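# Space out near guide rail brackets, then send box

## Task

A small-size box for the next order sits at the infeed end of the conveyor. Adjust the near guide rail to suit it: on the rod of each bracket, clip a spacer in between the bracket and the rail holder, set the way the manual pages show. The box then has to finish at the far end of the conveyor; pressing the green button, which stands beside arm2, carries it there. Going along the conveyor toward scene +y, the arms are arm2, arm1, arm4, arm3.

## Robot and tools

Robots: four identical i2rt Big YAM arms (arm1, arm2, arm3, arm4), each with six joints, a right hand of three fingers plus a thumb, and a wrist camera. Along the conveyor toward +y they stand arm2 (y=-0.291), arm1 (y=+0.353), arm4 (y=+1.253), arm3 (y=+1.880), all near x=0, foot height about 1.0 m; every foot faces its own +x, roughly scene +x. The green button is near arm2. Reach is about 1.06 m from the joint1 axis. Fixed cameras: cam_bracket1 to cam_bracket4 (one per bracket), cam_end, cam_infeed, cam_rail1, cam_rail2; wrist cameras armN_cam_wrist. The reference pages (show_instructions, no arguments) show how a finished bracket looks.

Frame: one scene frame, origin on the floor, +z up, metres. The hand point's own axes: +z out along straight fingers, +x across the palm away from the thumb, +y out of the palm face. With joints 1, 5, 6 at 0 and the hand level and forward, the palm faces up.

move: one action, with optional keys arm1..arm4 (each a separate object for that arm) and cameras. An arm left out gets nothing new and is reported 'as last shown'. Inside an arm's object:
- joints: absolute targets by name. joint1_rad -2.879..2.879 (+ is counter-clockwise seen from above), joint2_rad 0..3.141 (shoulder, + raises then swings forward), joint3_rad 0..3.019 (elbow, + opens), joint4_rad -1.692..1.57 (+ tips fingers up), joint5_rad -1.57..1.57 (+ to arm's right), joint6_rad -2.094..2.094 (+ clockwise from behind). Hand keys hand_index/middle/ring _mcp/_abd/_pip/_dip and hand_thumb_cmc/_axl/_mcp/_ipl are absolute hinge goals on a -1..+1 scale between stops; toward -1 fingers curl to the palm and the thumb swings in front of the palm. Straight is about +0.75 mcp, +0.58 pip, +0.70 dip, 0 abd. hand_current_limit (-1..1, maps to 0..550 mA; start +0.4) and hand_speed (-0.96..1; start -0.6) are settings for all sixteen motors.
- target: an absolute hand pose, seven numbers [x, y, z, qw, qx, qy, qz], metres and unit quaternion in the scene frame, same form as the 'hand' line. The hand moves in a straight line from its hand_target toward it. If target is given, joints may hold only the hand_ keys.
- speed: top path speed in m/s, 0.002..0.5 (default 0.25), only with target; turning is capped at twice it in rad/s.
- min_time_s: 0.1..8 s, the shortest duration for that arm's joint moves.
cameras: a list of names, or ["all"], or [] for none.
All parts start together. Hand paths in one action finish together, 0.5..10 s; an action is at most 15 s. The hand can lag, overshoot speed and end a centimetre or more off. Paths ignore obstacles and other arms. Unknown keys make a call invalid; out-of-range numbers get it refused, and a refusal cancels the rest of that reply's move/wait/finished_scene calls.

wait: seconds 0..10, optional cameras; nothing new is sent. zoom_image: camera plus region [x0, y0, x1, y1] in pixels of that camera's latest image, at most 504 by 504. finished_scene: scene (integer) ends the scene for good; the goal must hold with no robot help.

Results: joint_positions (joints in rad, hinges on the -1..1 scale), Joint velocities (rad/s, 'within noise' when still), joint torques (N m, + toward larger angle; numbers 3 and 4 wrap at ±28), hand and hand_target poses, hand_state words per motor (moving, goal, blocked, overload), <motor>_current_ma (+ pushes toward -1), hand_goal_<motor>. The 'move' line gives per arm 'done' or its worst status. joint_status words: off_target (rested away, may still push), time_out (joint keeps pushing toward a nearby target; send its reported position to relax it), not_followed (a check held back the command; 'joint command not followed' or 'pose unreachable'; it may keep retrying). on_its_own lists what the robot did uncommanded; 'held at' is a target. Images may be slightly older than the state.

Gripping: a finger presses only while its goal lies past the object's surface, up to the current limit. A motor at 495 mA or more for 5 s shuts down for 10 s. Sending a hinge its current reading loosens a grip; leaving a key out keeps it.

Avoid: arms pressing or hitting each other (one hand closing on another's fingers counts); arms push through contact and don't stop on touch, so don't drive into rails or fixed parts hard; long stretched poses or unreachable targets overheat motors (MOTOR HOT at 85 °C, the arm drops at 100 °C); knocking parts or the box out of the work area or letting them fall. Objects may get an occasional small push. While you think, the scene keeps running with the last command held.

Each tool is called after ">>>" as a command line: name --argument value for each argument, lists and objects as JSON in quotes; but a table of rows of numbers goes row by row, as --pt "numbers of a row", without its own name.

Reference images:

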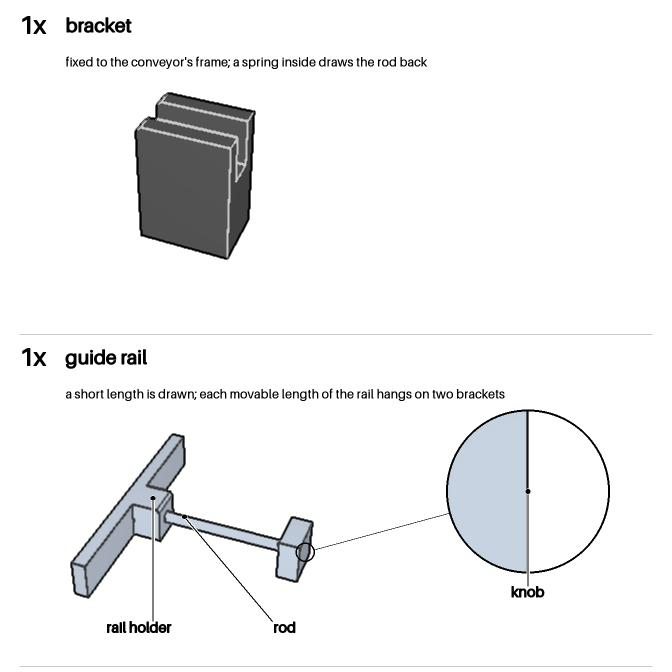

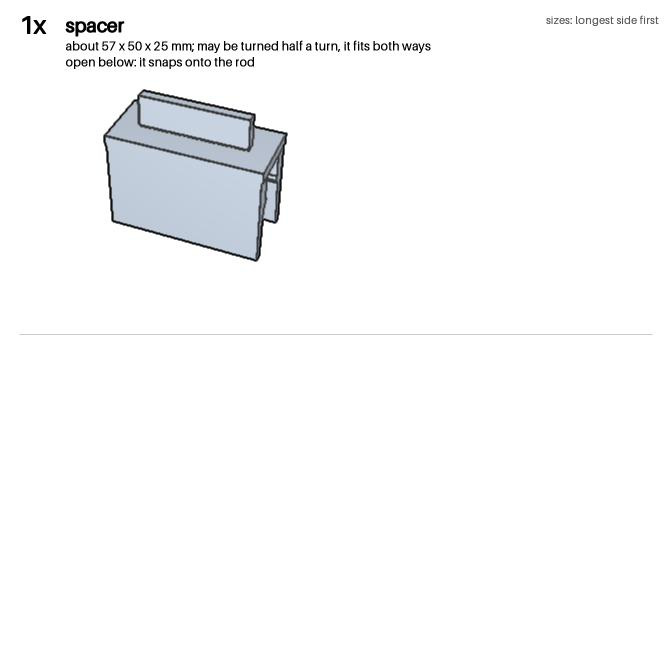

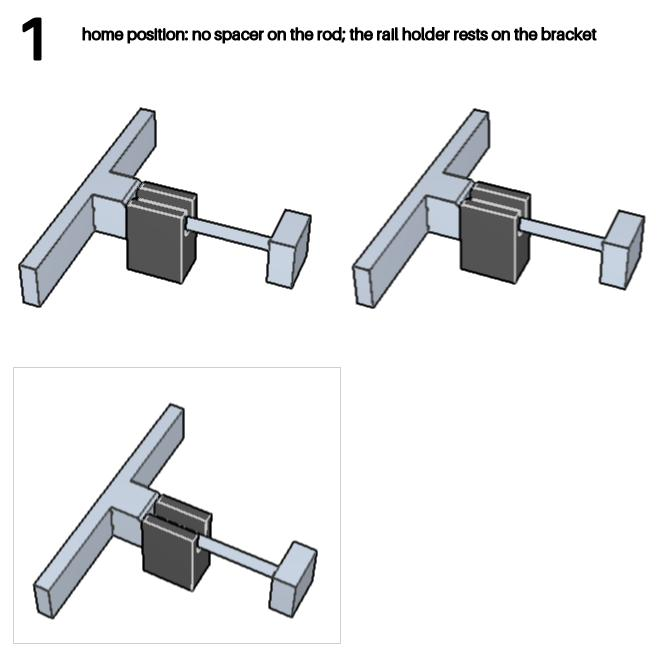

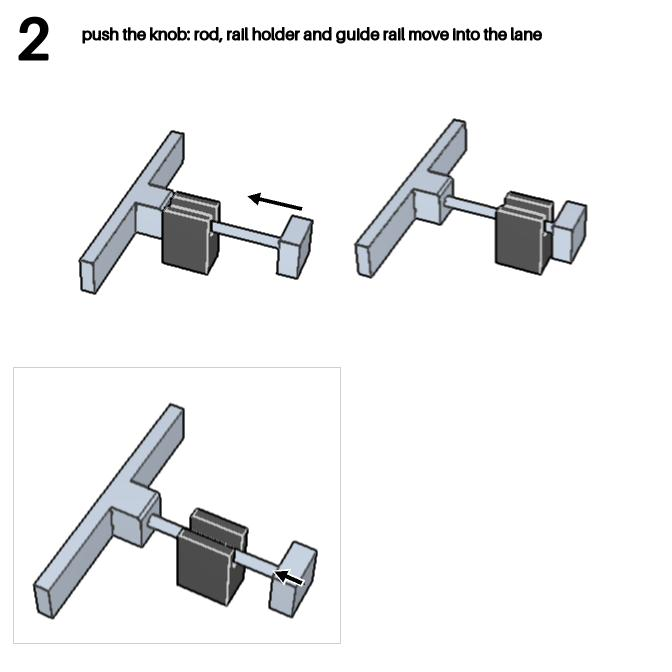

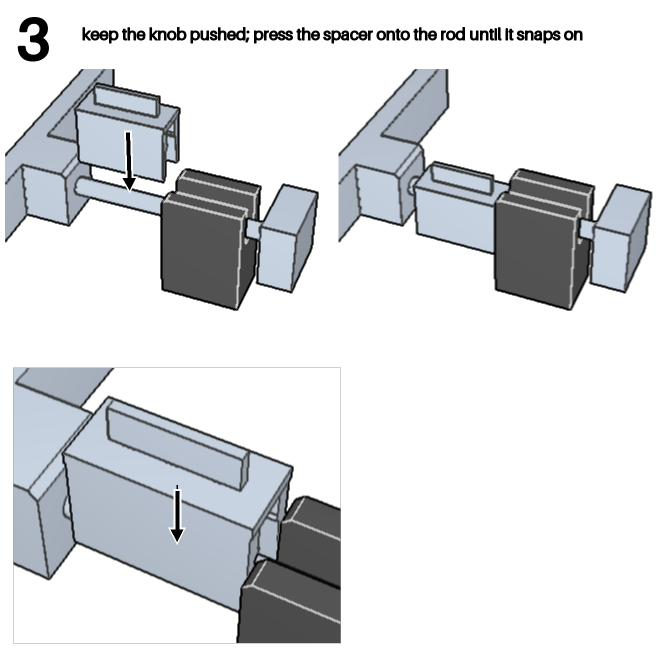

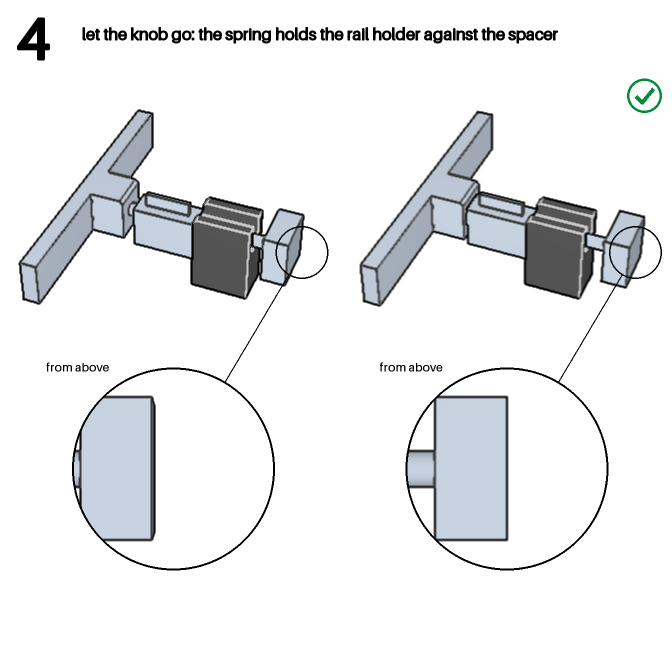

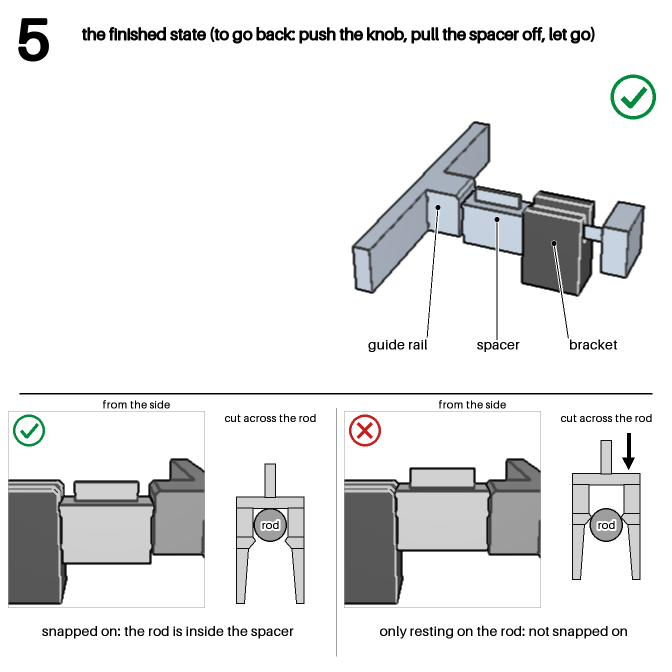

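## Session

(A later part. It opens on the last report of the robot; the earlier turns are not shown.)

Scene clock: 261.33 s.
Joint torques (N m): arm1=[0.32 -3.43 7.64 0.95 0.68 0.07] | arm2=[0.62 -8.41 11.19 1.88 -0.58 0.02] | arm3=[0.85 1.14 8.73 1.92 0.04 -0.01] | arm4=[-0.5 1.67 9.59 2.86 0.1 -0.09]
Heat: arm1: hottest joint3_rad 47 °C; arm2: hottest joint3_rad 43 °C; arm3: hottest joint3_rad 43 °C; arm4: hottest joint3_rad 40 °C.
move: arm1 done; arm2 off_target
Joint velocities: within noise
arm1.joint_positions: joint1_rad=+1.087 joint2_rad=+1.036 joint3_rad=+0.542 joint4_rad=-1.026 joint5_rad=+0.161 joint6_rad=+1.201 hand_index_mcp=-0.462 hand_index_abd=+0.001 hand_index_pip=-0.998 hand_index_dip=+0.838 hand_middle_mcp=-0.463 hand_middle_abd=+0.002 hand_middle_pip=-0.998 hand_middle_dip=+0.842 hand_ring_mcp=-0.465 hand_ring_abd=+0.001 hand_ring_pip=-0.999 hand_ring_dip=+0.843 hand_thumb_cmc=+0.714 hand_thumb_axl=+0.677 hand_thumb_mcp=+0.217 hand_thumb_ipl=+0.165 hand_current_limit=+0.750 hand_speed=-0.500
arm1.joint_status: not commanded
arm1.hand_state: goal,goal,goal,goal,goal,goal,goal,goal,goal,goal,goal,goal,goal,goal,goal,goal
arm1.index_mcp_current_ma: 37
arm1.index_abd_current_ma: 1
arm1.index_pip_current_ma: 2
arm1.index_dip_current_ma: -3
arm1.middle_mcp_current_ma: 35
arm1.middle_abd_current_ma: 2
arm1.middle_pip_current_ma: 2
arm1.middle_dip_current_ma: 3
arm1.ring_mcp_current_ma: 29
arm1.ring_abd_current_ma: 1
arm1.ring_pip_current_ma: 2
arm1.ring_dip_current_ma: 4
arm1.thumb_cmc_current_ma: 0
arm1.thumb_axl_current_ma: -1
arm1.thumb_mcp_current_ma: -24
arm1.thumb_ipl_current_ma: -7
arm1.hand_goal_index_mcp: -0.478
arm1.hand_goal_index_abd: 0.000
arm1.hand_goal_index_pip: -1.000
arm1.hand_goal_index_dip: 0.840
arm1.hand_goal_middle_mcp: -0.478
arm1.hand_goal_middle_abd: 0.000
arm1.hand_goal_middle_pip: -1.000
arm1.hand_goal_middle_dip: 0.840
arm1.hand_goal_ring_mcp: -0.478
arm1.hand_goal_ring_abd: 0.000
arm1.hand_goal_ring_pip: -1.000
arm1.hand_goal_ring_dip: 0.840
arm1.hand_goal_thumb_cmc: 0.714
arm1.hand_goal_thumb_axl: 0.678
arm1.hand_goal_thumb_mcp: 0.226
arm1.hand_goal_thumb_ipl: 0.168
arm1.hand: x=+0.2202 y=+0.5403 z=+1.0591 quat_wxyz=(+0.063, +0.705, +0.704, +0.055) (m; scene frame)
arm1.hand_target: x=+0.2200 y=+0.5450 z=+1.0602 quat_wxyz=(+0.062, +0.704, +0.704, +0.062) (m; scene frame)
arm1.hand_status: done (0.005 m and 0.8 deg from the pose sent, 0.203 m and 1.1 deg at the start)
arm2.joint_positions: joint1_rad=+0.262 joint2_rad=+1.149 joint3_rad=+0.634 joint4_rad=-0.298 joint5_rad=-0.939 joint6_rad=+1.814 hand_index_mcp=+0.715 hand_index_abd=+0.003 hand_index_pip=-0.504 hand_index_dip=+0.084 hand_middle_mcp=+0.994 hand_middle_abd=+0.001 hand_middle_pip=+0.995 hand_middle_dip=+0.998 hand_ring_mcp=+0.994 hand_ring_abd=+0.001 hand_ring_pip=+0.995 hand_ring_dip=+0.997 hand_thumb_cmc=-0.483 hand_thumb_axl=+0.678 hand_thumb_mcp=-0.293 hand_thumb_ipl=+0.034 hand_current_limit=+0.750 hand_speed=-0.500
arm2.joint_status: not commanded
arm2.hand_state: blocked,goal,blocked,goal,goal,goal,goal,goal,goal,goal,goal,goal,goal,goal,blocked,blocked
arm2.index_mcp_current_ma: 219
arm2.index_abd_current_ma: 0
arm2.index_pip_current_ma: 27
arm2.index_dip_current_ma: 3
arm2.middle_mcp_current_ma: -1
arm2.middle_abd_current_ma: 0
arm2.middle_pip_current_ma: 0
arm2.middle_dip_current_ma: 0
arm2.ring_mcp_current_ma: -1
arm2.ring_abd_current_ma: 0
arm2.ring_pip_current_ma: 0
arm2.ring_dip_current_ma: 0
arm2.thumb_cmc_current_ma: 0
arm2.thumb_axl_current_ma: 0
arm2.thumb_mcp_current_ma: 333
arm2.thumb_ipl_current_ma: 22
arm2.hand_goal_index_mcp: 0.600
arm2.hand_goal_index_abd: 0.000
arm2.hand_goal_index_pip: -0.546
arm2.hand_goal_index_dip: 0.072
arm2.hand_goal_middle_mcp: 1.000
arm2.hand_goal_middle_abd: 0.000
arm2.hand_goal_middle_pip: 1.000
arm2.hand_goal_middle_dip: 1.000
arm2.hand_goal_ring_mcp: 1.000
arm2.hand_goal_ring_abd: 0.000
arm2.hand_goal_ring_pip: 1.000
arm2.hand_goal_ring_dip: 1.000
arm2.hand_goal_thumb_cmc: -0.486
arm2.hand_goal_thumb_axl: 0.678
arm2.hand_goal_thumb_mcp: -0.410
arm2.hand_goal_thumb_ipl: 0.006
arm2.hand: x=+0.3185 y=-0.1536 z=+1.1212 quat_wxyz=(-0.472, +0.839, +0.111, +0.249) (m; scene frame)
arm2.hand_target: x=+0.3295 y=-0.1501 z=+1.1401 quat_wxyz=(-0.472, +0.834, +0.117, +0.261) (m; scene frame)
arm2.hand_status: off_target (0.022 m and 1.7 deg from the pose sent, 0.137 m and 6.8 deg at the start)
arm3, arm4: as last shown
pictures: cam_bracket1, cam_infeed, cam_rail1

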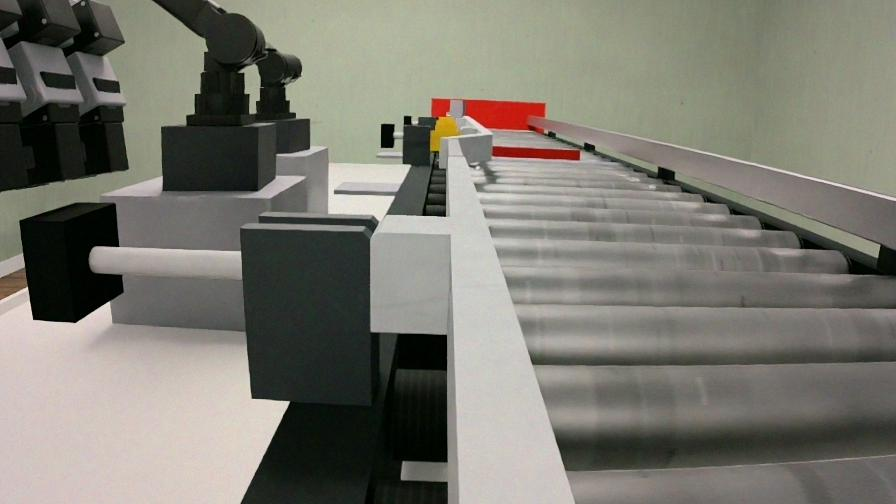

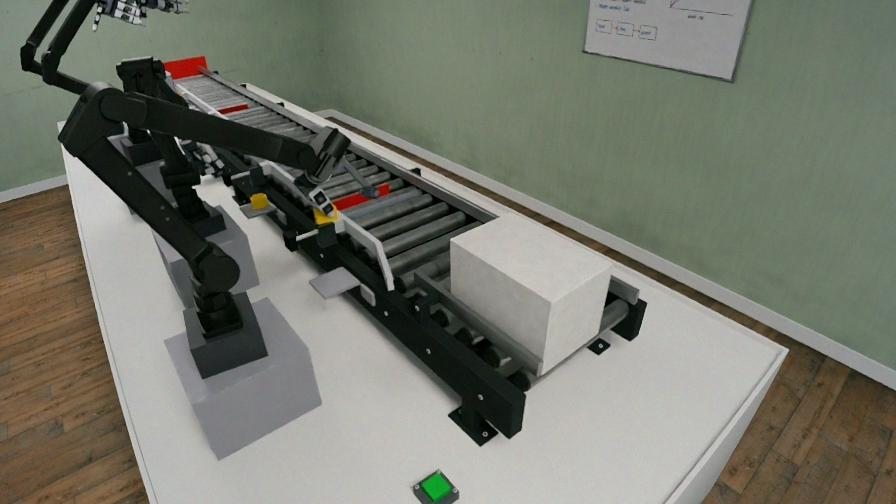

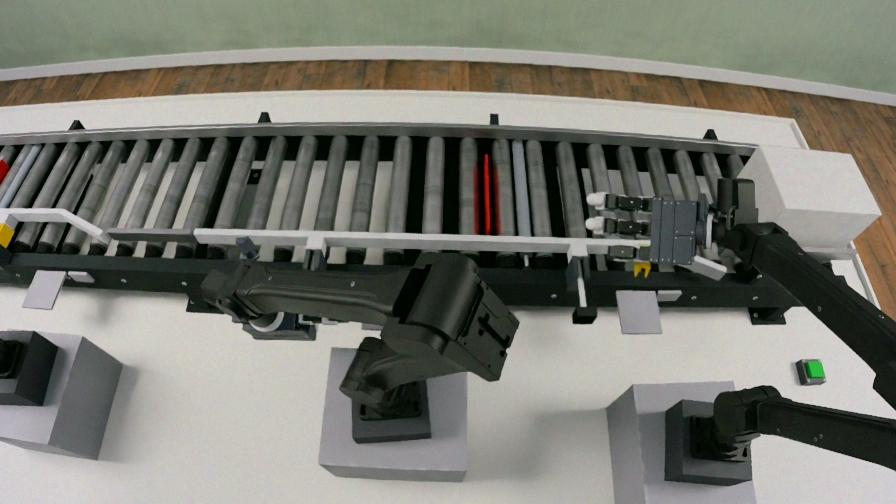

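>>> move --arm2 '{"target": [0.395, -0.06, 1.13, 0.4857, -0.8263, -0.1637, -0.2334], "speed": 0.12}' --arm1 '{"target": [0.22, 0.548, 1.0, 0.0616, 0.7044, 0.7044, 0.0616], "speed": 0.15}' --cameras '["cam_bracket2", "cam_rail1", "cam_bracket1"]'

Scene clock: 262.90 s.
Joint torques (N m): arm1=[0.26 0.67 3.86 2.84 -1.55 -0.44] | arm2=[-0.5 -10.23 11.45 3 -0.51 0.05] | arm3=[0.21 0.79 8.58 2.18 0.01 -0.02] | arm4=[-0.56 1.38 9.62 2.85 0.1 -0.08]
Heat: arm1: hottest joint3_rad 46 °C; arm2: hottest joint3_rad 43 °C; arm3: hottest joint3_rad 43 °C; arm4: hottest joint3_rad 40 °C.
move: arm1 off_target; arm2 off_target
Joint velocities: within noise
arm1.joint_positions: joint1_rad=+1.094 joint2_rad=+1.104 joint3_rad=+0.487 joint4_rad=-0.850 joint5_rad=+0.213 joint6_rad=+1.252 hand_index_mcp=-0.568 hand_index_abd=+0.001 hand_index_pip=-0.982 hand_index_dip=+0.847 hand_middle_mcp=-0.574 hand_middle_abd=+0.002 hand_middle_pip=-0.998 hand_middle_dip=+0.842 hand_ring_mcp=-0.465 hand_ring_abd=+0.001 hand_ring_pip=-0.999 hand_ring_dip=+0.843 hand_thumb_cmc=+0.722 hand_thumb_axl=+0.676 hand_thumb_mcp=+0.217 hand_thumb_ipl=+0.165 hand_current_limit=+0.750 hand_speed=-0.500
arm1.joint_status: not commanded
arm1.hand_state: blocked,goal,goal,goal,blocked,goal,goal,goal,goal,goal,goal,goal,goal,goal,goal,goal
arm1.index_mcp_current_ma: -338
arm1.index_abd_current_ma: 1
arm1.index_pip_current_ma: 40
arm1.index_dip_current_ma: 12
arm1.middle_mcp_current_ma: -364
arm1.middle_abd_current_ma: 2
arm1.middle_pip_current_ma: 2
arm1.middle_dip_current_ma: 3
arm1.ring_mcp_current_ma: 29
arm1.ring_abd_current_ma: 1
arm1.ring_pip_current_ma: 2
arm1.ring_dip_current_ma: 4
arm1.thumb_cmc_current_ma: 14
arm1.thumb_axl_current_ma: -2
arm1.thumb_mcp_current_ma: -24
arm1.thumb_ipl_current_ma: -7
arm1.hand_goal_index_mcp: -0.478
arm1.hand_goal_index_abd: 0.000
arm1.hand_goal_index_pip: -1.000
arm1.hand_goal_index_dip: 0.840
arm1.hand_goal_middle_mcp: -0.478
arm1.hand_goal_middle_abd: 0.000
arm1.hand_goal_middle_pip: -1.000
arm1.hand_goal_middle_dip: 0.840
arm1.hand_goal_ring_mcp: -0.478
arm1.hand_goal_ring_abd: 0.000
arm1.hand_goal_ring_pip: -1.000
arm1.hand_goal_ring_dip: 0.840
arm1.hand_goal_thumb_cmc: 0.714
arm1.hand_goal_thumb_axl: 0.678
arm1.hand_goal_thumb_mcp: 0.226
arm1.hand_goal_thumb_ipl: 0.168
arm1.hand: x=+0.2293 y=+0.5457 z=+1.0350 quat_wxyz=(+0.074, +0.720, +0.684, +0.092) (m; scene frame)
arm1.hand_target: x=+0.2176 y=+0.5443 z=+1.0048 quat_wxyz=(+0.061, +0.705, +0.704, +0.061) (m; scene frame)
arm1.hand_status: off_target (0.036 m and 4.8 deg from the pose sent, 0.059 m and 0.8 deg at the start)
arm2.joint_positions: joint1_rad=+0.440 joint2_rad=+1.394 joint3_rad=+0.830 joint4_rad=-0.193 joint5_rad=-0.891 joint6_rad=+1.883 hand_index_mcp=+0.715 hand_index_abd=+0.003 hand_index_pip=-0.504 hand_index_dip=+0.085 hand_middle_mcp=+0.994 hand_middle_abd=+0.001 hand_middle_pip=+0.995 hand_middle_dip=+0.998 hand_ring_mcp=+0.994 hand_ring_abd=+0.001 hand_ring_pip=+0.995 hand_ring_dip=+0.997 hand_thumb_cmc=-0.483 hand_thumb_axl=+0.678 hand_thumb_mcp=-0.293 hand_thumb_ipl=+0.034 hand_current_limit=+0.750 hand_speed=-0.500
arm2.joint_status: not commanded
arm2.hand_state: blocked,goal,blocked,goal,goal,goal,goal,goal,goal,goal,goal,goal,goal,goal,blocked,blocked
arm2.index_mcp_current_ma: 219
arm2.index_abd_current_ma: 0
arm2.index_pip_current_ma: 27
arm2.index_dip_current_ma: 3
arm2.middle_mcp_current_ma: -1
arm2.middle_abd_current_ma: 0
arm2.middle_pip_current_ma: 0
arm2.middle_dip_current_ma: 0
arm2.ring_mcp_current_ma: -1
arm2.ring_abd_current_ma: 0
arm2.ring_pip_current_ma: 0
arm2.ring_dip_current_ma: 0
arm2.thumb_cmc_current_ma: 0
arm2.thumb_axl_current_ma: 0
arm2.thumb_mcp_current_ma: 333
arm2.thumb_ipl_current_ma: 22
arm2.hand_goal_index_mcp: 0.600
arm2.hand_goal_index_abd: 0.000
arm2.hand_goal_index_pip: -0.546
arm2.hand_goal_index_dip: 0.072
arm2.hand_goal_middle_mcp: 1.000
arm2.hand_goal_middle_abd: 0.000
arm2.hand_goal_middle_pip: 1.000
arm2.hand_goal_middle_dip: 1.000
arm2.hand_goal_ring_mcp: 1.000
arm2.hand_goal_ring_abd: 0.000
arm2.hand_goal_ring_pip: 1.000
arm2.hand_goal_ring_dip: 1.000
arm2.hand_goal_thumb_cmc: -0.486
arm2.hand_goal_thumb_axl: 0.678
arm2.hand_goal_thumb_mcp: -0.410
arm2.hand_goal_thumb_ipl: 0.006
arm2.hand: x=+0.3783 y=-0.0675 z=+1.1186 quat_wxyz=(-0.484, +0.832, +0.159, +0.221) (m; scene frame)
arm2.hand_target: x=+0.3942 y=-0.0603 z=+1.1303 quat_wxyz=(-0.486, +0.826, +0.164, +0.233) (m; scene frame)
arm2.hand_status: off_target (0.022 m and 1.6 deg from the pose sent, 0.121 m and 6.7 deg at the start)
arm3, arm4: as last shown
pictures: cam_bracket1, cam_bracket2, cam_rail1

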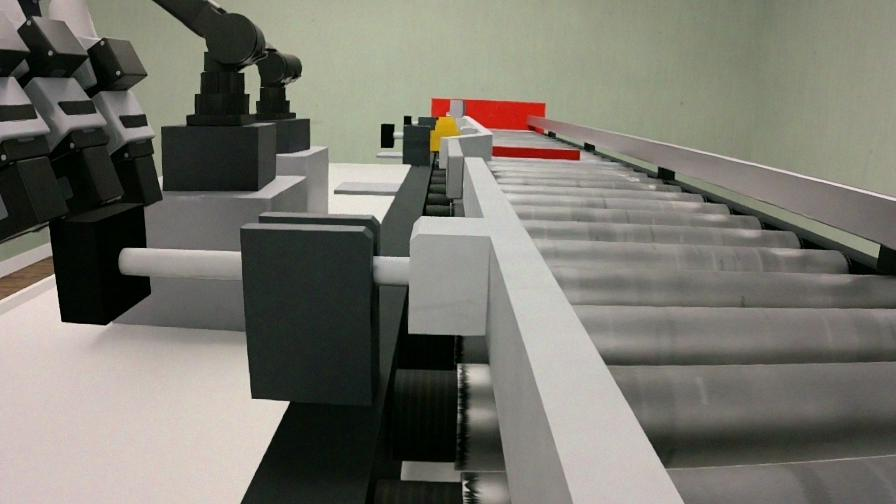

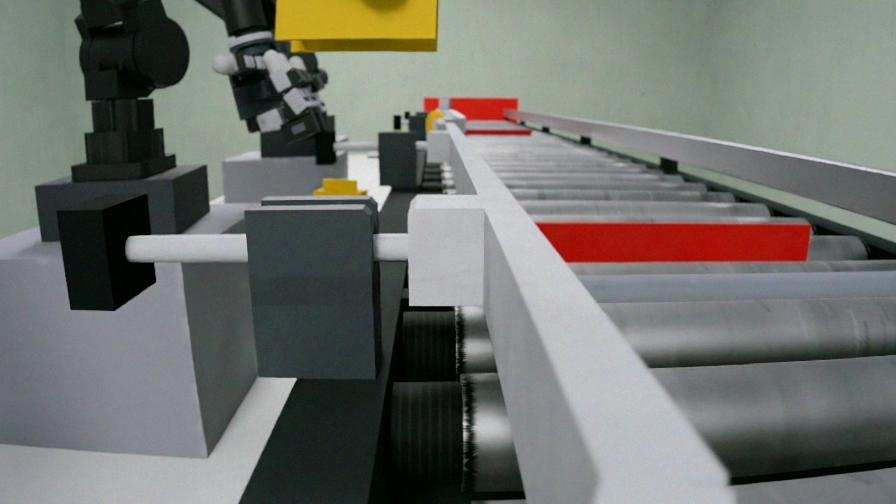

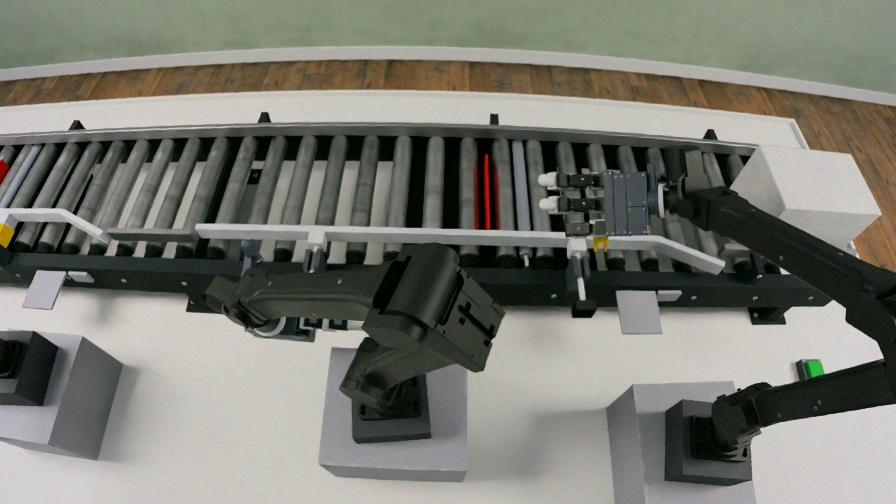

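>>> move --arm1 '{"target": [0.20, 0.545, 1.07, 0.0616, 0.7044, 0.7044, 0.0616], "speed": 0.15}'

>>> move --arm1 '{"target": [0.18, 0.545, 1.0, 0.0616, 0.7044, 0.7044, 0.0616], "speed": 0.15}' --arm2 '{"target": [0.395, -0.052, 1.10, 0.4857, -0.8263, -0.1637, -0.2334], "speed": 0.12}' --cameras '["cam_bracket2", "cam_bracket1"]'

Scene clock: 264.13 s.
Joint torques (N m): arm1=[0.26 -3.49 10.28 -0.03 0.43 0.06] | arm2=[0.26 -10.58 11.19 2.97 -0.5 0.07] | arm3=[0.26 0.91 8.8 2.1 0.01 0] | arm4=[-0.56 1.49 9.63 2.85 0.09 -0.09]
Heat: arm1: hottest joint3_rad 46 °C; arm2: hottest joint3_rad 43 °C; arm3: hottest joint3_rad 43 °C; arm4: hottest joint3_rad 40 °C.
move: arm1 off_target
Joint velocities: within noise
arm1.joint_positions: joint1_rad=+1.169 joint2_rad=+1.007 joint3_rad=+0.517 joint4_rad=-1.060 joint5_rad=+0.172 joint6_rad=+1.285 hand_index_mcp=-0.473 hand_index_abd=+0.001 hand_index_pip=-0.998 hand_index_dip=+0.842 hand_middle_mcp=-0.474 hand_middle_abd=+0.002 hand_middle_pip=-0.999 hand_middle_dip=+0.842 hand_ring_mcp=-0.465 hand_ring_abd=+0.001 hand_ring_pip=-0.999 hand_ring_dip=+0.843 hand_thumb_cmc=+0.720 hand_thumb_axl=+0.676 hand_thumb_mcp=+0.217 hand_thumb_ipl=+0.165 hand_current_limit=+0.750 hand_speed=-0.500
arm1.joint_status: not commanded
arm1.hand_state: goal,goal,goal,goal,goal,goal,goal,goal,goal,goal,goal,goal,goal,goal,goal,goal
arm1.index_mcp_current_ma: 8
arm1.index_abd_current_ma: 1
arm1.index_pip_current_ma: 2
arm1.index_dip_current_ma: 3
arm1.middle_mcp_current_ma: 7
arm1.middle_abd_current_ma: 2
arm1.middle_pip_current_ma: 2
arm1.middle_dip_current_ma: 3
arm1.ring_mcp_current_ma: 29
arm1.ring_abd_current_ma: 1
arm1.ring_pip_current_ma: 2
arm1.ring_dip_current_ma: 4
arm1.thumb_cmc_current_ma: 11
arm1.thumb_axl_current_ma: -2
arm1.thumb_mcp_current_ma: -24
arm1.thumb_ipl_current_ma: -7
arm1.hand_goal_index_mcp: -0.478
arm1.hand_goal_index_abd: 0.000
arm1.hand_goal_index_pip: -1.000
arm1.hand_goal_index_dip: 0.840
arm1.hand_goal_middle_mcp: -0.478
arm1.hand_goal_middle_abd: 0.000
arm1.hand_goal_middle_pip: -1.000
arm1.hand_goal_middle_dip: 0.840
arm1.hand_goal_ring_mcp: -0.478
arm1.hand_goal_ring_abd: 0.000
arm1.hand_goal_ring_pip: -1.000
arm1.hand_goal_ring_dip: 0.840
arm1.hand_goal_thumb_cmc: 0.714
arm1.hand_goal_thumb_axl: 0.678
arm1.hand_goal_thumb_mcp: 0.226
arm1.hand_goal_thumb_ipl: 0.168
arm1.hand: x=+0.1996 y=+0.5321 z=+1.0572 quat_wxyz=(+0.070, +0.704, +0.705, +0.050) (m; scene frame)
arm1.hand_target: x=+0.2002 y=+0.5447 z=+1.0697 quat_wxyz=(+0.061, +0.704, +0.704, +0.062) (m; scene frame)
arm1.hand_status: off_target (0.018 m and 1.7 deg from the pose sent, 0.046 m and 4.8 deg at the start)
arm2: as last shown
arm2.joint_positions: joint1_rad=+0.440 joint2_rad=+1.394 joint3_rad=+0.830 joint4_rad=-0.193 joint5_rad=-0.891 joint6_rad=+1.884 hand_index_mcp=+0.715 hand_index_abd=+0.003 hand_index_pip=-0.504 hand_index_dip=+0.085 hand_middle_mcp=+0.994 hand_middle_abd=+0.001 hand_middle_pip=+0.995 hand_middle_dip=+0.998 hand_ring_mcp=+0.994 hand_ring_abd=+0.001 hand_ring_pip=+0.995 hand_ring_dip=+0.997 hand_thumb_cmc=-0.483 hand_thumb_axl=+0.678 hand_thumb_mcp=-0.293 hand_thumb_ipl=+0.034 hand_current_limit=+0.750 hand_speed=-0.500
arm3.joint_positions: joint1_rad=-0.066 joint2_rad=+0.623 joint3_rad=+1.407 joint4_rad=-1.267 joint5_rad=-0.036 joint6_rad=+1.128 hand_index_mcp=+0.754 hand_index_abd=+0.001 hand_index_pip=+0.577 hand_index_dip=+0.696 hand_middle_mcp=+0.754 hand_middle_abd=+0.001 hand_middle_pip=+0.577 hand_middle_dip=+0.696 hand_ring_mcp=+0.754 hand_ring_abd=+0.001 hand_ring_pip=+0.577 hand_ring_dip=+0.696 hand_thumb_cmc=+0.714 hand_thumb_axl=+0.677 hand_thumb_mcp=+0.226 hand_thumb_ipl=+0.168 hand_current_limit=+0.400 hand_speed=-0.600
arm3.joint_status: not commanded
arm3.hand_state: goal,goal,goal,goal,goal,goal,goal,goal,goal,goal,goal,goal,goal,goal,goal,goal
arm3.index_mcp_current_ma: 0
arm3.index_abd_current_ma: 0
arm3.index_pip_current_ma: 1
arm3.index_dip_current_ma: 0
arm3.middle_mcp_current_ma: 0
arm3.middle_abd_current_ma: 1
arm3.middle_pip_current_ma: 1
arm3.middle_dip_current_ma: 0
arm3.ring_mcp_current_ma: 0
arm3.ring_abd_current_ma: 0
arm3.ring_pip_current_ma: 1
arm3.ring_dip_current_ma: 0
arm3.thumb_cmc_current_ma: 0
arm3.thumb_axl_current_ma: -1
arm3.thumb_mcp_current_ma: 0
arm3.thumb_ipl_current_ma: 0
arm3.hand_goal_index_mcp: 0.754
arm3.hand_goal_index_abd: 0.000
arm3.hand_goal_index_pip: 0.576
arm3.hand_goal_index_dip: 0.696
arm3.hand_goal_middle_mcp: 0.754
arm3.hand_goal_middle_abd: 0.000
arm3.hand_goal_middle_pip: 0.576
arm3.hand_goal_middle_dip: 0.696
arm3.hand_goal_ring_mcp: 0.754
arm3.hand_goal_ring_abd: 0.000
arm3.hand_goal_ring_pip: 0.576
arm3.hand_goal_ring_dip: 0.696
arm3.hand_goal_thumb_cmc: 0.714
arm3.hand_goal_thumb_axl: 0.678
arm3.hand_goal_thumb_mcp: 0.226
arm3.hand_goal_thumb_ipl: 0.168
arm3.hand: x=+0.1674 y=+1.7468 z=+1.5789 quat_wxyz=(+0.148, +0.846, +0.109, +0.500) (m; scene frame)
arm3.hand_target: x=+0.1644 y=+1.7474 z=+1.5900 quat_wxyz=(+0.152, +0.840, +0.109, +0.510) (m; scene frame)
arm3.hand_status: not commanded
arm4.joint_positions: joint1_rad=+0.036 joint2_rad=+0.636 joint3_rad=+1.438 joint4_rad=-1.159 joint5_rad=-0.065 joint6_rad=+1.072 hand_index_mcp=+0.755 hand_index_abd=+0.001 hand_index_pip=+0.577 hand_index_dip=+0.696 hand_middle_mcp=+0.755 hand_middle_abd=+0.001 hand_middle_pip=+0.577 hand_middle_dip=+0.696 hand_ring_mcp=+0.755 hand_ring_abd=+0.001 hand_ring_pip=+0.577 hand_ring_dip=+0.696 hand_thumb_cmc=+0.715 hand_thumb_axl=+0.677 hand_thumb_mcp=+0.226 hand_thumb_ipl=+0.168 hand_current_limit=+0.400 hand_speed=-0.600
arm4.joint_status: not commanded
arm4.hand_state: goal,goal,goal,goal,goal,goal,goal,goal,goal,goal,goal,goal,goal,goal,goal,goal
arm4.index_mcp_current_ma: 2
arm4.index_abd_current_ma: 1
arm4.index_pip_current_ma: 1
arm4.index_dip_current_ma: 0
arm4.middle_mcp_current_ma: 2
arm4.middle_abd_current_ma: 0
arm4.middle_pip_current_ma: 1
arm4.middle_dip_current_ma: 0
arm4.ring_mcp_current_ma: 2
arm4.ring_abd_current_ma: 1
arm4.ring_pip_current_ma: 1
arm4.ring_dip_current_ma: 0
arm4.thumb_cmc_current_ma: 2
arm4.thumb_axl_current_ma: -1
arm4.thumb_mcp_current_ma: 0
arm4.thumb_ipl_current_ma: 0
arm4.hand_goal_index_mcp: 0.754
arm4.hand_goal_index_abd: 0.000
arm4.hand_goal_index_pip: 0.576
arm4.hand_goal_index_dip: 0.696
arm4.hand_goal_middle_mcp: 0.754
arm4.hand_goal_middle_abd: 0.000
arm4.hand_goal_middle_pip: 0.576
arm4.hand_goal_middle_dip: 0.696
arm4.hand_goal_ring_mcp: 0.754
arm4.hand_goal_ring_abd: 0.000
arm4.hand_goal_ring_pip: 0.576
arm4.hand_goal_ring_dip: 0.696
arm4.hand_goal_thumb_cmc: 0.714
arm4.hand_goal_thumb_axl: 0.678
arm4.hand_goal_thumb_mcp: 0.226
arm4.hand_goal_thumb_ipl: 0.168
arm4.hand: x=+0.3151 y=+1.2167 z=+1.6294 quat_wxyz=(+0.081, +0.779, +0.272, +0.559) (m; scene frame)
arm4.hand_target: x=+0.3107 y=+1.2162 z=+1.6444 quat_wxyz=(+0.084, +0.770, +0.270, +0.572) (m; scene frame)
arm4.hand_status: not commanded
pictures: none

Scene clock: 265.23 s.
Joint torques (N m): arm1=[-0.67 -4.07 7.64 0.31 0.63 -0.04] | arm2=[-0.38 -10.29 8.27 3.21 -0.51 0.07] | arm3=[0.85 1.14 8.59 1.91 0 -0.05] | arm4=[-0.44 1.44 9.62 2.85 0.1 -0.08]
Heat: arm1: hottest joint3_rad 46 °C; arm2: hottest joint3_rad 43 °C; arm3: hottest joint3_rad 43 °C; arm4: hottest joint3_rad 40 °C.
move: arm1 not_followed; arm2 done
Joint velocities: within noise
arm1.joint_positions: joint1_rad=+1.209 joint2_rad=+1.038 joint3_rad=+0.497 joint4_rad=-0.982 joint5_rad=+0.170 joint6_rad=+1.312 hand_index_mcp=-0.472 hand_index_abd=+0.001 hand_index_pip=-0.998 hand_index_dip=+0.842 hand_middle_mcp=-0.473 hand_middle_abd=+0.002 hand_middle_pip=-0.999 hand_middle_dip=+0.842 hand_ring_mcp=-0.465 hand_ring_abd=+0.001 hand_ring_pip=-0.999 hand_ring_dip=+0.843 hand_thumb_cmc=+0.719 hand_thumb_axl=+0.676 hand_thumb_mcp=+0.217 hand_thumb_ipl=+0.165 hand_current_limit=+0.750 hand_speed=-0.500
arm1.joint_status: not commanded
arm1.hand_state: goal,goal,goal,goal,goal,goal,goal,goal,goal,goal,goal,goal,goal,goal,goal,goal
arm1.index_mcp_current_ma: 10
arm1.index_abd_current_ma: 1
arm1.index_pip_current_ma: 2
arm1.index_dip_current_ma: 3
arm1.middle_mcp_current_ma: 9
arm1.middle_abd_current_ma: 2
arm1.middle_pip_current_ma: 2
arm1.middle_dip_current_ma: 3
arm1.ring_mcp_current_ma: 29
arm1.ring_abd_current_ma: 1
arm1.ring_pip_current_ma: 1
arm1.ring_dip_current_ma: 4
arm1.thumb_cmc_current_ma: 8
arm1.thumb_axl_current_ma: -2
arm1.thumb_mcp_current_ma: -23
arm1.thumb_ipl_current_ma: -7
arm1.hand_goal_index_mcp: -0.478
arm1.hand_goal_index_abd: 0.000
arm1.hand_goal_index_pip: -1.000
arm1.hand_goal_index_dip: 0.840
arm1.hand_goal_middle_mcp: -0.478
arm1.hand_goal_middle_abd: 0.000
arm1.hand_goal_middle_pip: -1.000
arm1.hand_goal_middle_dip: 0.840
arm1.hand_goal_ring_mcp: -0.478
arm1.hand_goal_ring_abd: 0.000
arm1.hand_goal_ring_pip: -1.000
arm1.hand_goal_ring_dip: 0.840
arm1.hand_goal_thumb_cmc: 0.714
arm1.hand_goal_thumb_axl: 0.678
arm1.hand_goal_thumb_mcp: 0.226
arm1.hand_goal_thumb_ipl: 0.168
arm1.on_its_own: joint4_rad is held at -0.986, not at its first target -1.071
arm1.hand: x=+0.1933 y=+0.5445 z=+1.0447 quat_wxyz=(+0.061, +0.700, +0.708, +0.063) (m; scene frame)
arm1.hand_target: x=+0.1947 y=+0.5459 z=+1.0483 quat_wxyz=(+0.059, +0.701, +0.707, +0.068) (m; scene frame)
arm1.hand_status: not_followed (0.047 m and 0.7 deg from the pose sent, 0.062 m and 1.7 deg at the start)
arm2.joint_positions: joint1_rad=+0.456 joint2_rad=+1.450 joint3_rad=+0.830 joint4_rad=-0.087 joint5_rad=-0.877 joint6_rad=+1.902 hand_index_mcp=+0.715 hand_index_abd=+0.003 hand_index_pip=-0.504 hand_index_dip=+0.085 hand_middle_mcp=+0.994 hand_middle_abd=+0.001 hand_middle_pip=+0.995 hand_middle_dip=+0.998 hand_ring_mcp=+0.994 hand_ring_abd=+0.001 hand_ring_pip=+0.995 hand_ring_dip=+0.997 hand_thumb_cmc=-0.483 hand_thumb_axl=+0.678 hand_thumb_mcp=-0.293 hand_thumb_ipl=+0.034 hand_current_limit=+0.750 hand_speed=-0.500
arm2.joint_status: not commanded
arm2.hand_state: blocked,goal,blocked,goal,goal,goal,goal,goal,goal,goal,goal,goal,goal,goal,blocked,blocked
arm2.index_mcp_current_ma: 219
arm2.index_abd_current_ma: 0
arm2.index_pip_current_ma: 27
arm2.index_dip_current_ma: 3
arm2.middle_mcp_current_ma: -1
arm2.middle_abd_current_ma: 0
arm2.middle_pip_current_ma: 0
arm2.middle_dip_current_ma: 0
arm2.ring_mcp_current_ma: -1
arm2.ring_abd_current_ma: 0
arm2.ring_pip_current_ma: 0
arm2.ring_dip_current_ma: 0
arm2.thumb_cmc_current_ma: 0
arm2.thumb_axl_current_ma: 0
arm2.thumb_mcp_current_ma: 333
arm2.thumb_ipl_current_ma: 22
arm2.hand_goal_index_mcp: 0.600
arm2.hand_goal_index_abd: 0.000
arm2.hand_goal_index_pip: -0.546
arm2.hand_goal_index_dip: 0.072
arm2.hand_goal_middle_mcp: 1.000
arm2.hand_goal_middle_abd: 0.000
arm2.hand_goal_middle_pip: 1.000
arm2.hand_goal_middle_dip: 1.000
arm2.hand_goal_ring_mcp: 1.000
arm2.hand_goal_ring_abd: 0.000
arm2.hand_goal_ring_pip: 1.000
arm2.hand_goal_ring_dip: 1.000
arm2.hand_goal_thumb_cmc: -0.486
arm2.hand_goal_thumb_axl: 0.678
arm2.hand_goal_thumb_mcp: -0.410
arm2.hand_goal_thumb_ipl: 0.006
arm2.hand: x=+0.3934 y=-0.0566 z=+1.1057 quat_wxyz=(-0.485, +0.826, +0.165, +0.237) (m; scene frame)
arm2.hand_target: x=+0.3949 y=-0.0521 z=+1.1001 quat_wxyz=(-0.486, +0.826, +0.164, +0.233) (m; scene frame)
arm2.hand_status: done (0.008 m and 0.4 deg from the pose sent, 0.029 m and 1.6 deg at the start)
arm3, arm4: as last shown
pictures: cam_bracket1, cam_bracket2
pose unreachable (arm1 arm): on one or more control steps of this call this arm could not follow its commanded pose, so it was not sent that pose on those steps. On the call's last step it was still not sent that pose. It may still have moved: this result reports where it is.
cause: moving toward the commanded pose would bring two parts of the arm too close to each other (its hand and another part of the arm, 5 mm apart when it was first held).

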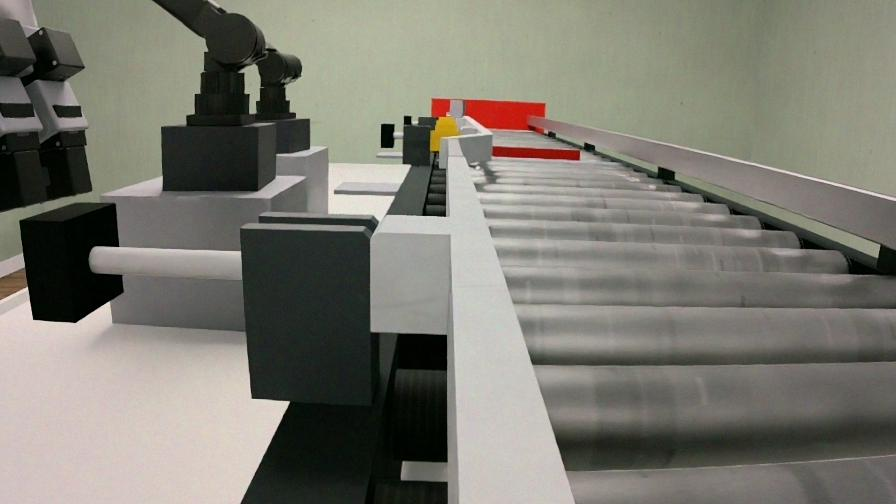

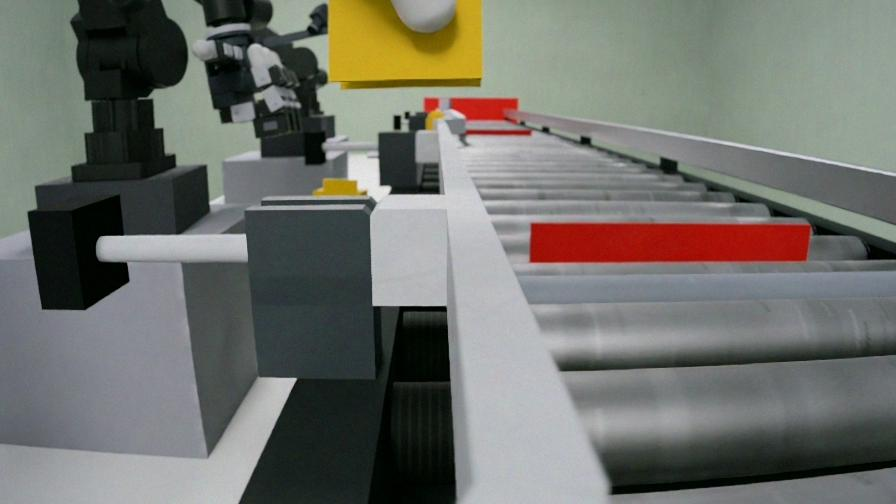

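>>> move --arm1 '{"target": [0.202, 0.552, 1.0, 0.0616, 0.7044, 0.7044, 0.0616], "speed": 0.12}' --arm2 '{"target": [0.400, -0.050, 1.06, 0.4857, -0.8263, -0.1637, -0.2334], "speed": 0.1}' --cameras '["cam_bracket2", "cam_bracket1"]'

Scene clock: 266.73 s.
Joint torques (N m): arm1=[-1.14 -4.19 5.98 0.94 0.51 -0.12] | arm2=[0.5 -12.1 7.34 3.18 -0.53 0.05] | arm3=[0.79 0.73 8.66 2.15 -0.01 0.01] | arm4=[-0.56 1.55 9.59 2.88 0.1 -0.09]
Heat: arm1: hottest joint3_rad 46 °C; arm2: hottest joint3_rad 43 °C; arm3: hottest joint3_rad 43 °C; arm4: hottest joint3_rad 40 °C.
move: arm1 done; arm2 done
Joint velocities: within noise
arm1.joint_positions: joint1_rad=+1.191 joint2_rad=+1.187 joint3_rad=+0.453 joint4_rad=-0.796 joint5_rad=+0.170 joint6_rad=+1.302 hand_index_mcp=-0.472 hand_index_abd=+0.001 hand_index_pip=-0.998 hand_index_dip=+0.842 hand_middle_mcp=-0.473 hand_middle_abd=+0.002 hand_middle_pip=-0.999 hand_middle_dip=+0.842 hand_ring_mcp=-0.465 hand_ring_abd=+0.001 hand_ring_pip=-0.999 hand_ring_dip=+0.843 hand_thumb_cmc=+0.719 hand_thumb_axl=+0.676 hand_thumb_mcp=+0.217 hand_thumb_ipl=+0.165 hand_current_limit=+0.750 hand_speed=-0.500
arm1.joint_status: not commanded
arm1.hand_state: goal,goal,goal,goal,goal,goal,goal,goal,goal,goal,goal,goal,goal,goal,goal,goal
arm1.index_mcp_current_ma: 10
arm1.index_abd_current_ma: 1
arm1.index_pip_current_ma: 2
arm1.index_dip_current_ma: 3
arm1.middle_mcp_current_ma: 9
arm1.middle_abd_current_ma: 2
arm1.middle_pip_current_ma: 2
arm1.middle_dip_current_ma: 3
arm1.ring_mcp_current_ma: 29
arm1.ring_abd_current_ma: 1
arm1.ring_pip_current_ma: 1
arm1.ring_dip_current_ma: 4
arm1.thumb_cmc_current_ma: 8
arm1.thumb_axl_current_ma: -2
arm1.thumb_mcp_current_ma: -23
arm1.thumb_ipl_current_ma: -7
arm1.hand_goal_index_mcp: -0.478
arm1.hand_goal_index_abd: 0.000
arm1.hand_goal_index_pip: -1.000
arm1.hand_goal_index_dip: 0.840
arm1.hand_goal_middle_mcp: -0.478
arm1.hand_goal_middle_abd: 0.000
arm1.hand_goal_middle_pip: -1.000
arm1.hand_goal_middle_dip: 0.840
arm1.hand_goal_ring_mcp: -0.478
arm1.hand_goal_ring_abd: 0.000
arm1.hand_goal_ring_pip: -1.000
arm1.hand_goal_ring_dip: 0.840
arm1.hand_goal_thumb_cmc: 0.714
arm1.hand_goal_thumb_axl: 0.678
arm1.hand_goal_thumb_mcp: 0.226
arm1.hand_goal_thumb_ipl: 0.168
arm1.hand: x=+0.1995 y=+0.5513 z=+1.0013 quat_wxyz=(+0.064, +0.703, +0.705, +0.059) (m; scene frame)
arm1.hand_target: x=+0.2020 y=+0.5520 z=+1.0001 quat_wxyz=(+0.062, +0.704, +0.704, +0.062) (m; scene frame)
arm1.hand_status: done (0.003 m and 0.4 deg from the pose sent, 0.046 m and 0.7 deg at the start)
arm2.joint_positions: joint1_rad=+0.456 joint2_rad=+1.548 joint3_rad=+0.804 joint4_rad=+0.035 joint5_rad=-0.875 joint6_rad=+1.903 hand_index_mcp=+0.715 hand_index_abd=+0.003 hand_index_pip=-0.504 hand_index_dip=+0.085 hand_middle_mcp=+0.994 hand_middle_abd=+0.001 hand_middle_pip=+0.995 hand_middle_dip=+0.998 hand_ring_mcp=+0.994 hand_ring_abd=+0.001 hand_ring_pip=+0.995 hand_ring_dip=+0.997 hand_thumb_cmc=-0.483 hand_thumb_axl=+0.678 hand_thumb_mcp=-0.293 hand_thumb_ipl=+0.034 hand_current_limit=+0.750 hand_speed=-0.500
arm2.joint_status: not commanded
arm2.hand_state: blocked,goal,blocked,goal,goal,goal,goal,goal,goal,goal,goal,goal,goal,goal,blocked,blocked
arm2.index_mcp_current_ma: 219
arm2.index_abd_current_ma: 0
arm2.index_pip_current_ma: 27
arm2.index_dip_current_ma: 3
arm2.middle_mcp_current_ma: -1
arm2.middle_abd_current_ma: 0
arm2.middle_pip_current_ma: 0
arm2.middle_dip_current_ma: 0
arm2.ring_mcp_current_ma: -1
arm2.ring_abd_current_ma: 0
arm2.ring_pip_current_ma: 0
arm2.ring_dip_current_ma: 0
arm2.thumb_cmc_current_ma: 0
arm2.thumb_axl_current_ma: 0
arm2.thumb_mcp_current_ma: 333
arm2.thumb_ipl_current_ma: 22
arm2.hand_goal_index_mcp: 0.600
arm2.hand_goal_index_abd: 0.000
arm2.hand_goal_index_pip: -0.546
arm2.hand_goal_index_dip: 0.072
arm2.hand_goal_middle_mcp: 1.000
arm2.hand_goal_middle_abd: 0.000
arm2.hand_goal_middle_pip: 1.000
arm2.hand_goal_middle_dip: 1.000
arm2.hand_goal_ring_mcp: 1.000
arm2.hand_goal_ring_abd: 0.000
arm2.hand_goal_ring_pip: 1.000
arm2.hand_goal_ring_dip: 1.000
arm2.hand_goal_thumb_cmc: -0.486
arm2.hand_goal_thumb_axl: 0.678
arm2.hand_goal_thumb_mcp: -0.410
arm2.hand_goal_thumb_ipl: 0.006
arm2.hand: x=+0.4001 y=-0.0546 z=+1.0646 quat_wxyz=(-0.484, +0.826, +0.164, +0.236) (m; scene frame)
arm2.hand_target: x=+0.3998 y=-0.0502 z=+1.0600 quat_wxyz=(-0.486, +0.826, +0.164, +0.233) (m; scene frame)
arm2.hand_status: done (0.006 m and 0.3 deg from the pose sent, 0.047 m and 0.4 deg at the start)
arm3, arm4: as last shown
pictures: cam_bracket1, cam_bracket2

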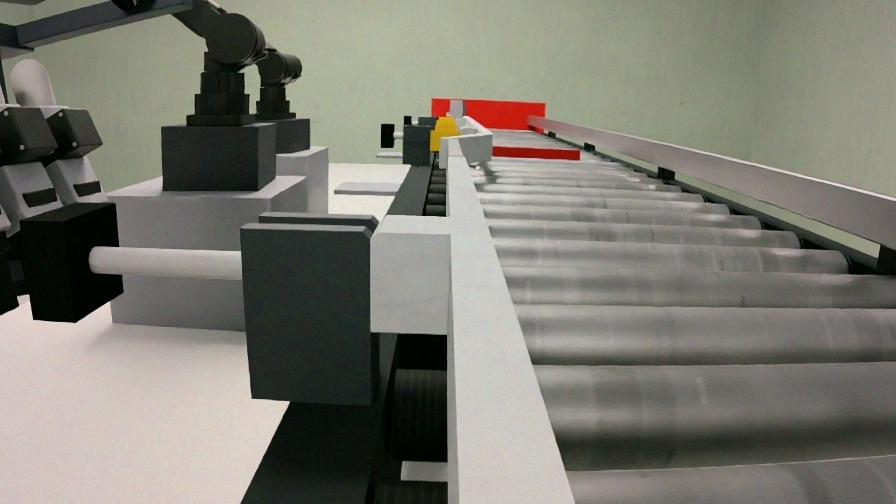

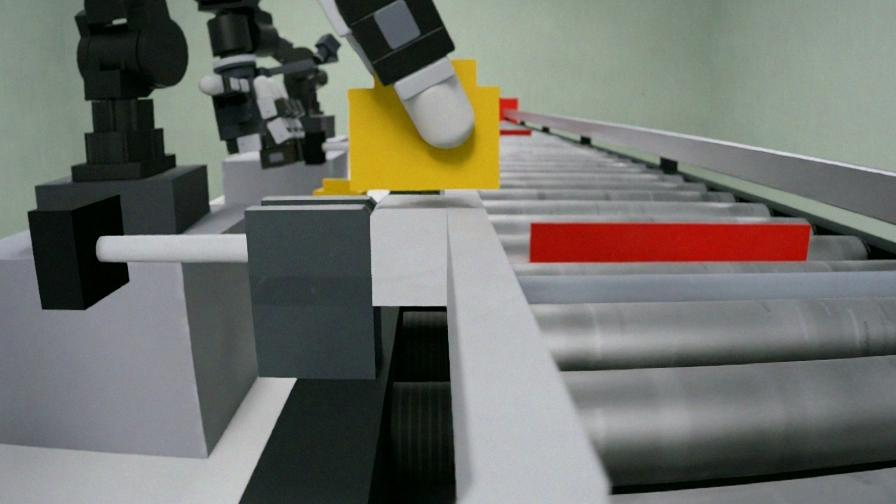

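>>> move --arm1 '{"target": [0.30, 0.555, 0.99, 0.0616, 0.7044, 0.7044, 0.0616], "speed": 0.15}' --cameras '["cam_bracket2", "cam_bracket1"]'

Scene clock: 268.13 s.
Joint torques (N m): arm1=[-3.78 -4.72 10.39 2.52 2.14 -0.24] | arm2=[-0.32 -11.69 7.49 3.11 -0.54 0.02] | arm3=[0.62 1.08 8.77 2.15 0.03 0.03] | arm4=[-0.38 1.49 9.59 2.86 0.1 -0.09]
Heat: arm1: hottest joint3_rad 46 °C; arm2: hottest joint3_rad 43 °C; arm3: hottest joint3_rad 43 °C; arm4: hottest joint3_rad 40 °C.
move: arm1 off_target
Joint velocities: within noise
arm1.joint_positions: joint1_rad=+0.887 joint2_rad=+1.311 joint3_rad=+0.478 joint4_rad=-0.734 joint5_rad=+0.108 joint6_rad=+0.975 hand_index_mcp=-0.473 hand_index_abd=-0.003 hand_index_pip=-0.998 hand_index_dip=+0.842 hand_middle_mcp=-0.520 hand_middle_abd=+0.019 hand_middle_pip=-1.000 hand_middle_dip=+0.842 hand_ring_mcp=-0.465 hand_ring_abd=+0.001 hand_ring_pip=-0.999 hand_ring_dip=+0.843 hand_thumb_cmc=+0.717 hand_thumb_axl=+0.676 hand_thumb_mcp=+0.217 hand_thumb_ipl=+0.165 hand_current_limit=+0.750 hand_speed=-0.500
arm1.joint_status: not commanded
arm1.hand_state: goal,goal,goal,goal,blocked,goal,goal,goal,goal,goal,goal,goal,goal,goal,goal,goal
arm1.index_mcp_current_ma: 9
arm1.index_abd_current_ma: -4
arm1.index_pip_current_ma: 2
arm1.index_dip_current_ma: 3
arm1.middle_mcp_current_ma: -126
arm1.middle_abd_current_ma: 35
arm1.middle_pip_current_ma: 0
arm1.middle_dip_current_ma: 3
arm1.ring_mcp_current_ma: 29
arm1.ring_abd_current_ma: 1
arm1.ring_pip_current_ma: 1
arm1.ring_dip_current_ma: 4
arm1.thumb_cmc_current_ma: 5
arm1.thumb_axl_current_ma: -2
arm1.thumb_mcp_current_ma: -23
arm1.thumb_ipl_current_ma: -7
arm1.hand_goal_index_mcp: -0.478
arm1.hand_goal_index_abd: 0.000
arm1.hand_goal_index_pip: -1.000
arm1.hand_goal_index_dip: 0.840
arm1.hand_goal_middle_mcp: -0.478
arm1.hand_goal_middle_abd: 0.000
arm1.hand_goal_middle_pip: -1.000
arm1.hand_goal_middle_dip: 0.840
arm1.hand_goal_ring_mcp: -0.478
arm1.hand_goal_ring_abd: 0.000
arm1.hand_goal_ring_pip: -1.000
arm1.hand_goal_ring_dip: 0.840
arm1.hand_goal_thumb_cmc: 0.714
arm1.hand_goal_thumb_axl: 0.678
arm1.hand_goal_thumb_mcp: 0.226
arm1.hand_goal_thumb_ipl: 0.168
arm1.hand: x=+0.2600 y=+0.5321 z=+0.9737 quat_wxyz=(+0.052, +0.695, +0.717, +0.012) (m; scene frame)
arm1.hand_target: x=+0.2962 y=+0.5524 z=+0.9939 quat_wxyz=(+0.063, +0.705, +0.704, +0.061) (m; scene frame)
arm1.hand_status: off_target (0.049 m and 6.0 deg from the pose sent, 0.101 m and 0.4 deg at the start)
arm2, arm3, arm4: as last shown
pictures: cam_bracket1, cam_bracket2

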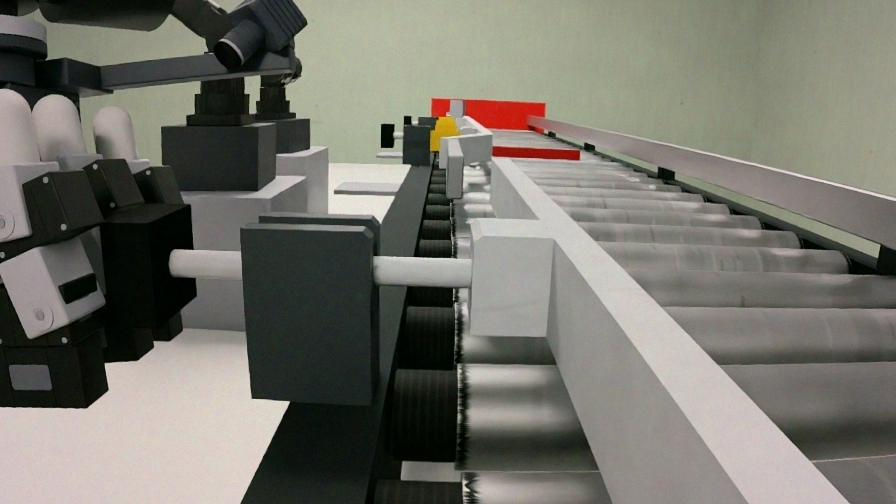

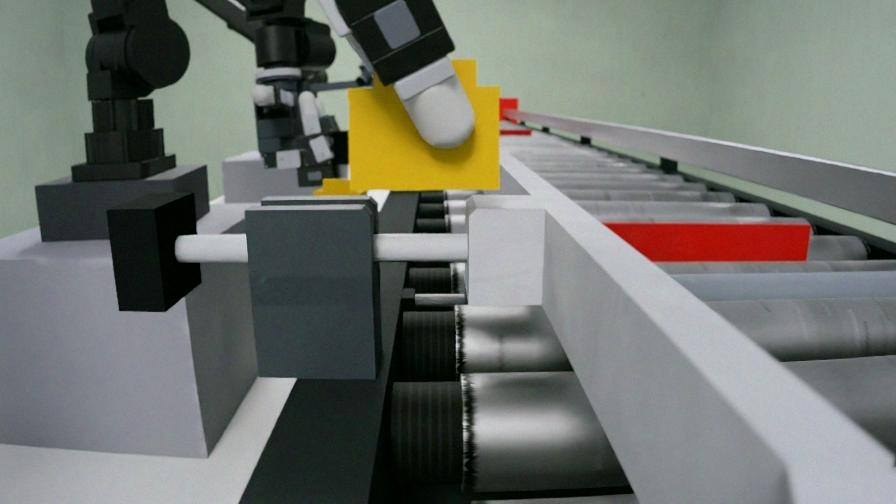

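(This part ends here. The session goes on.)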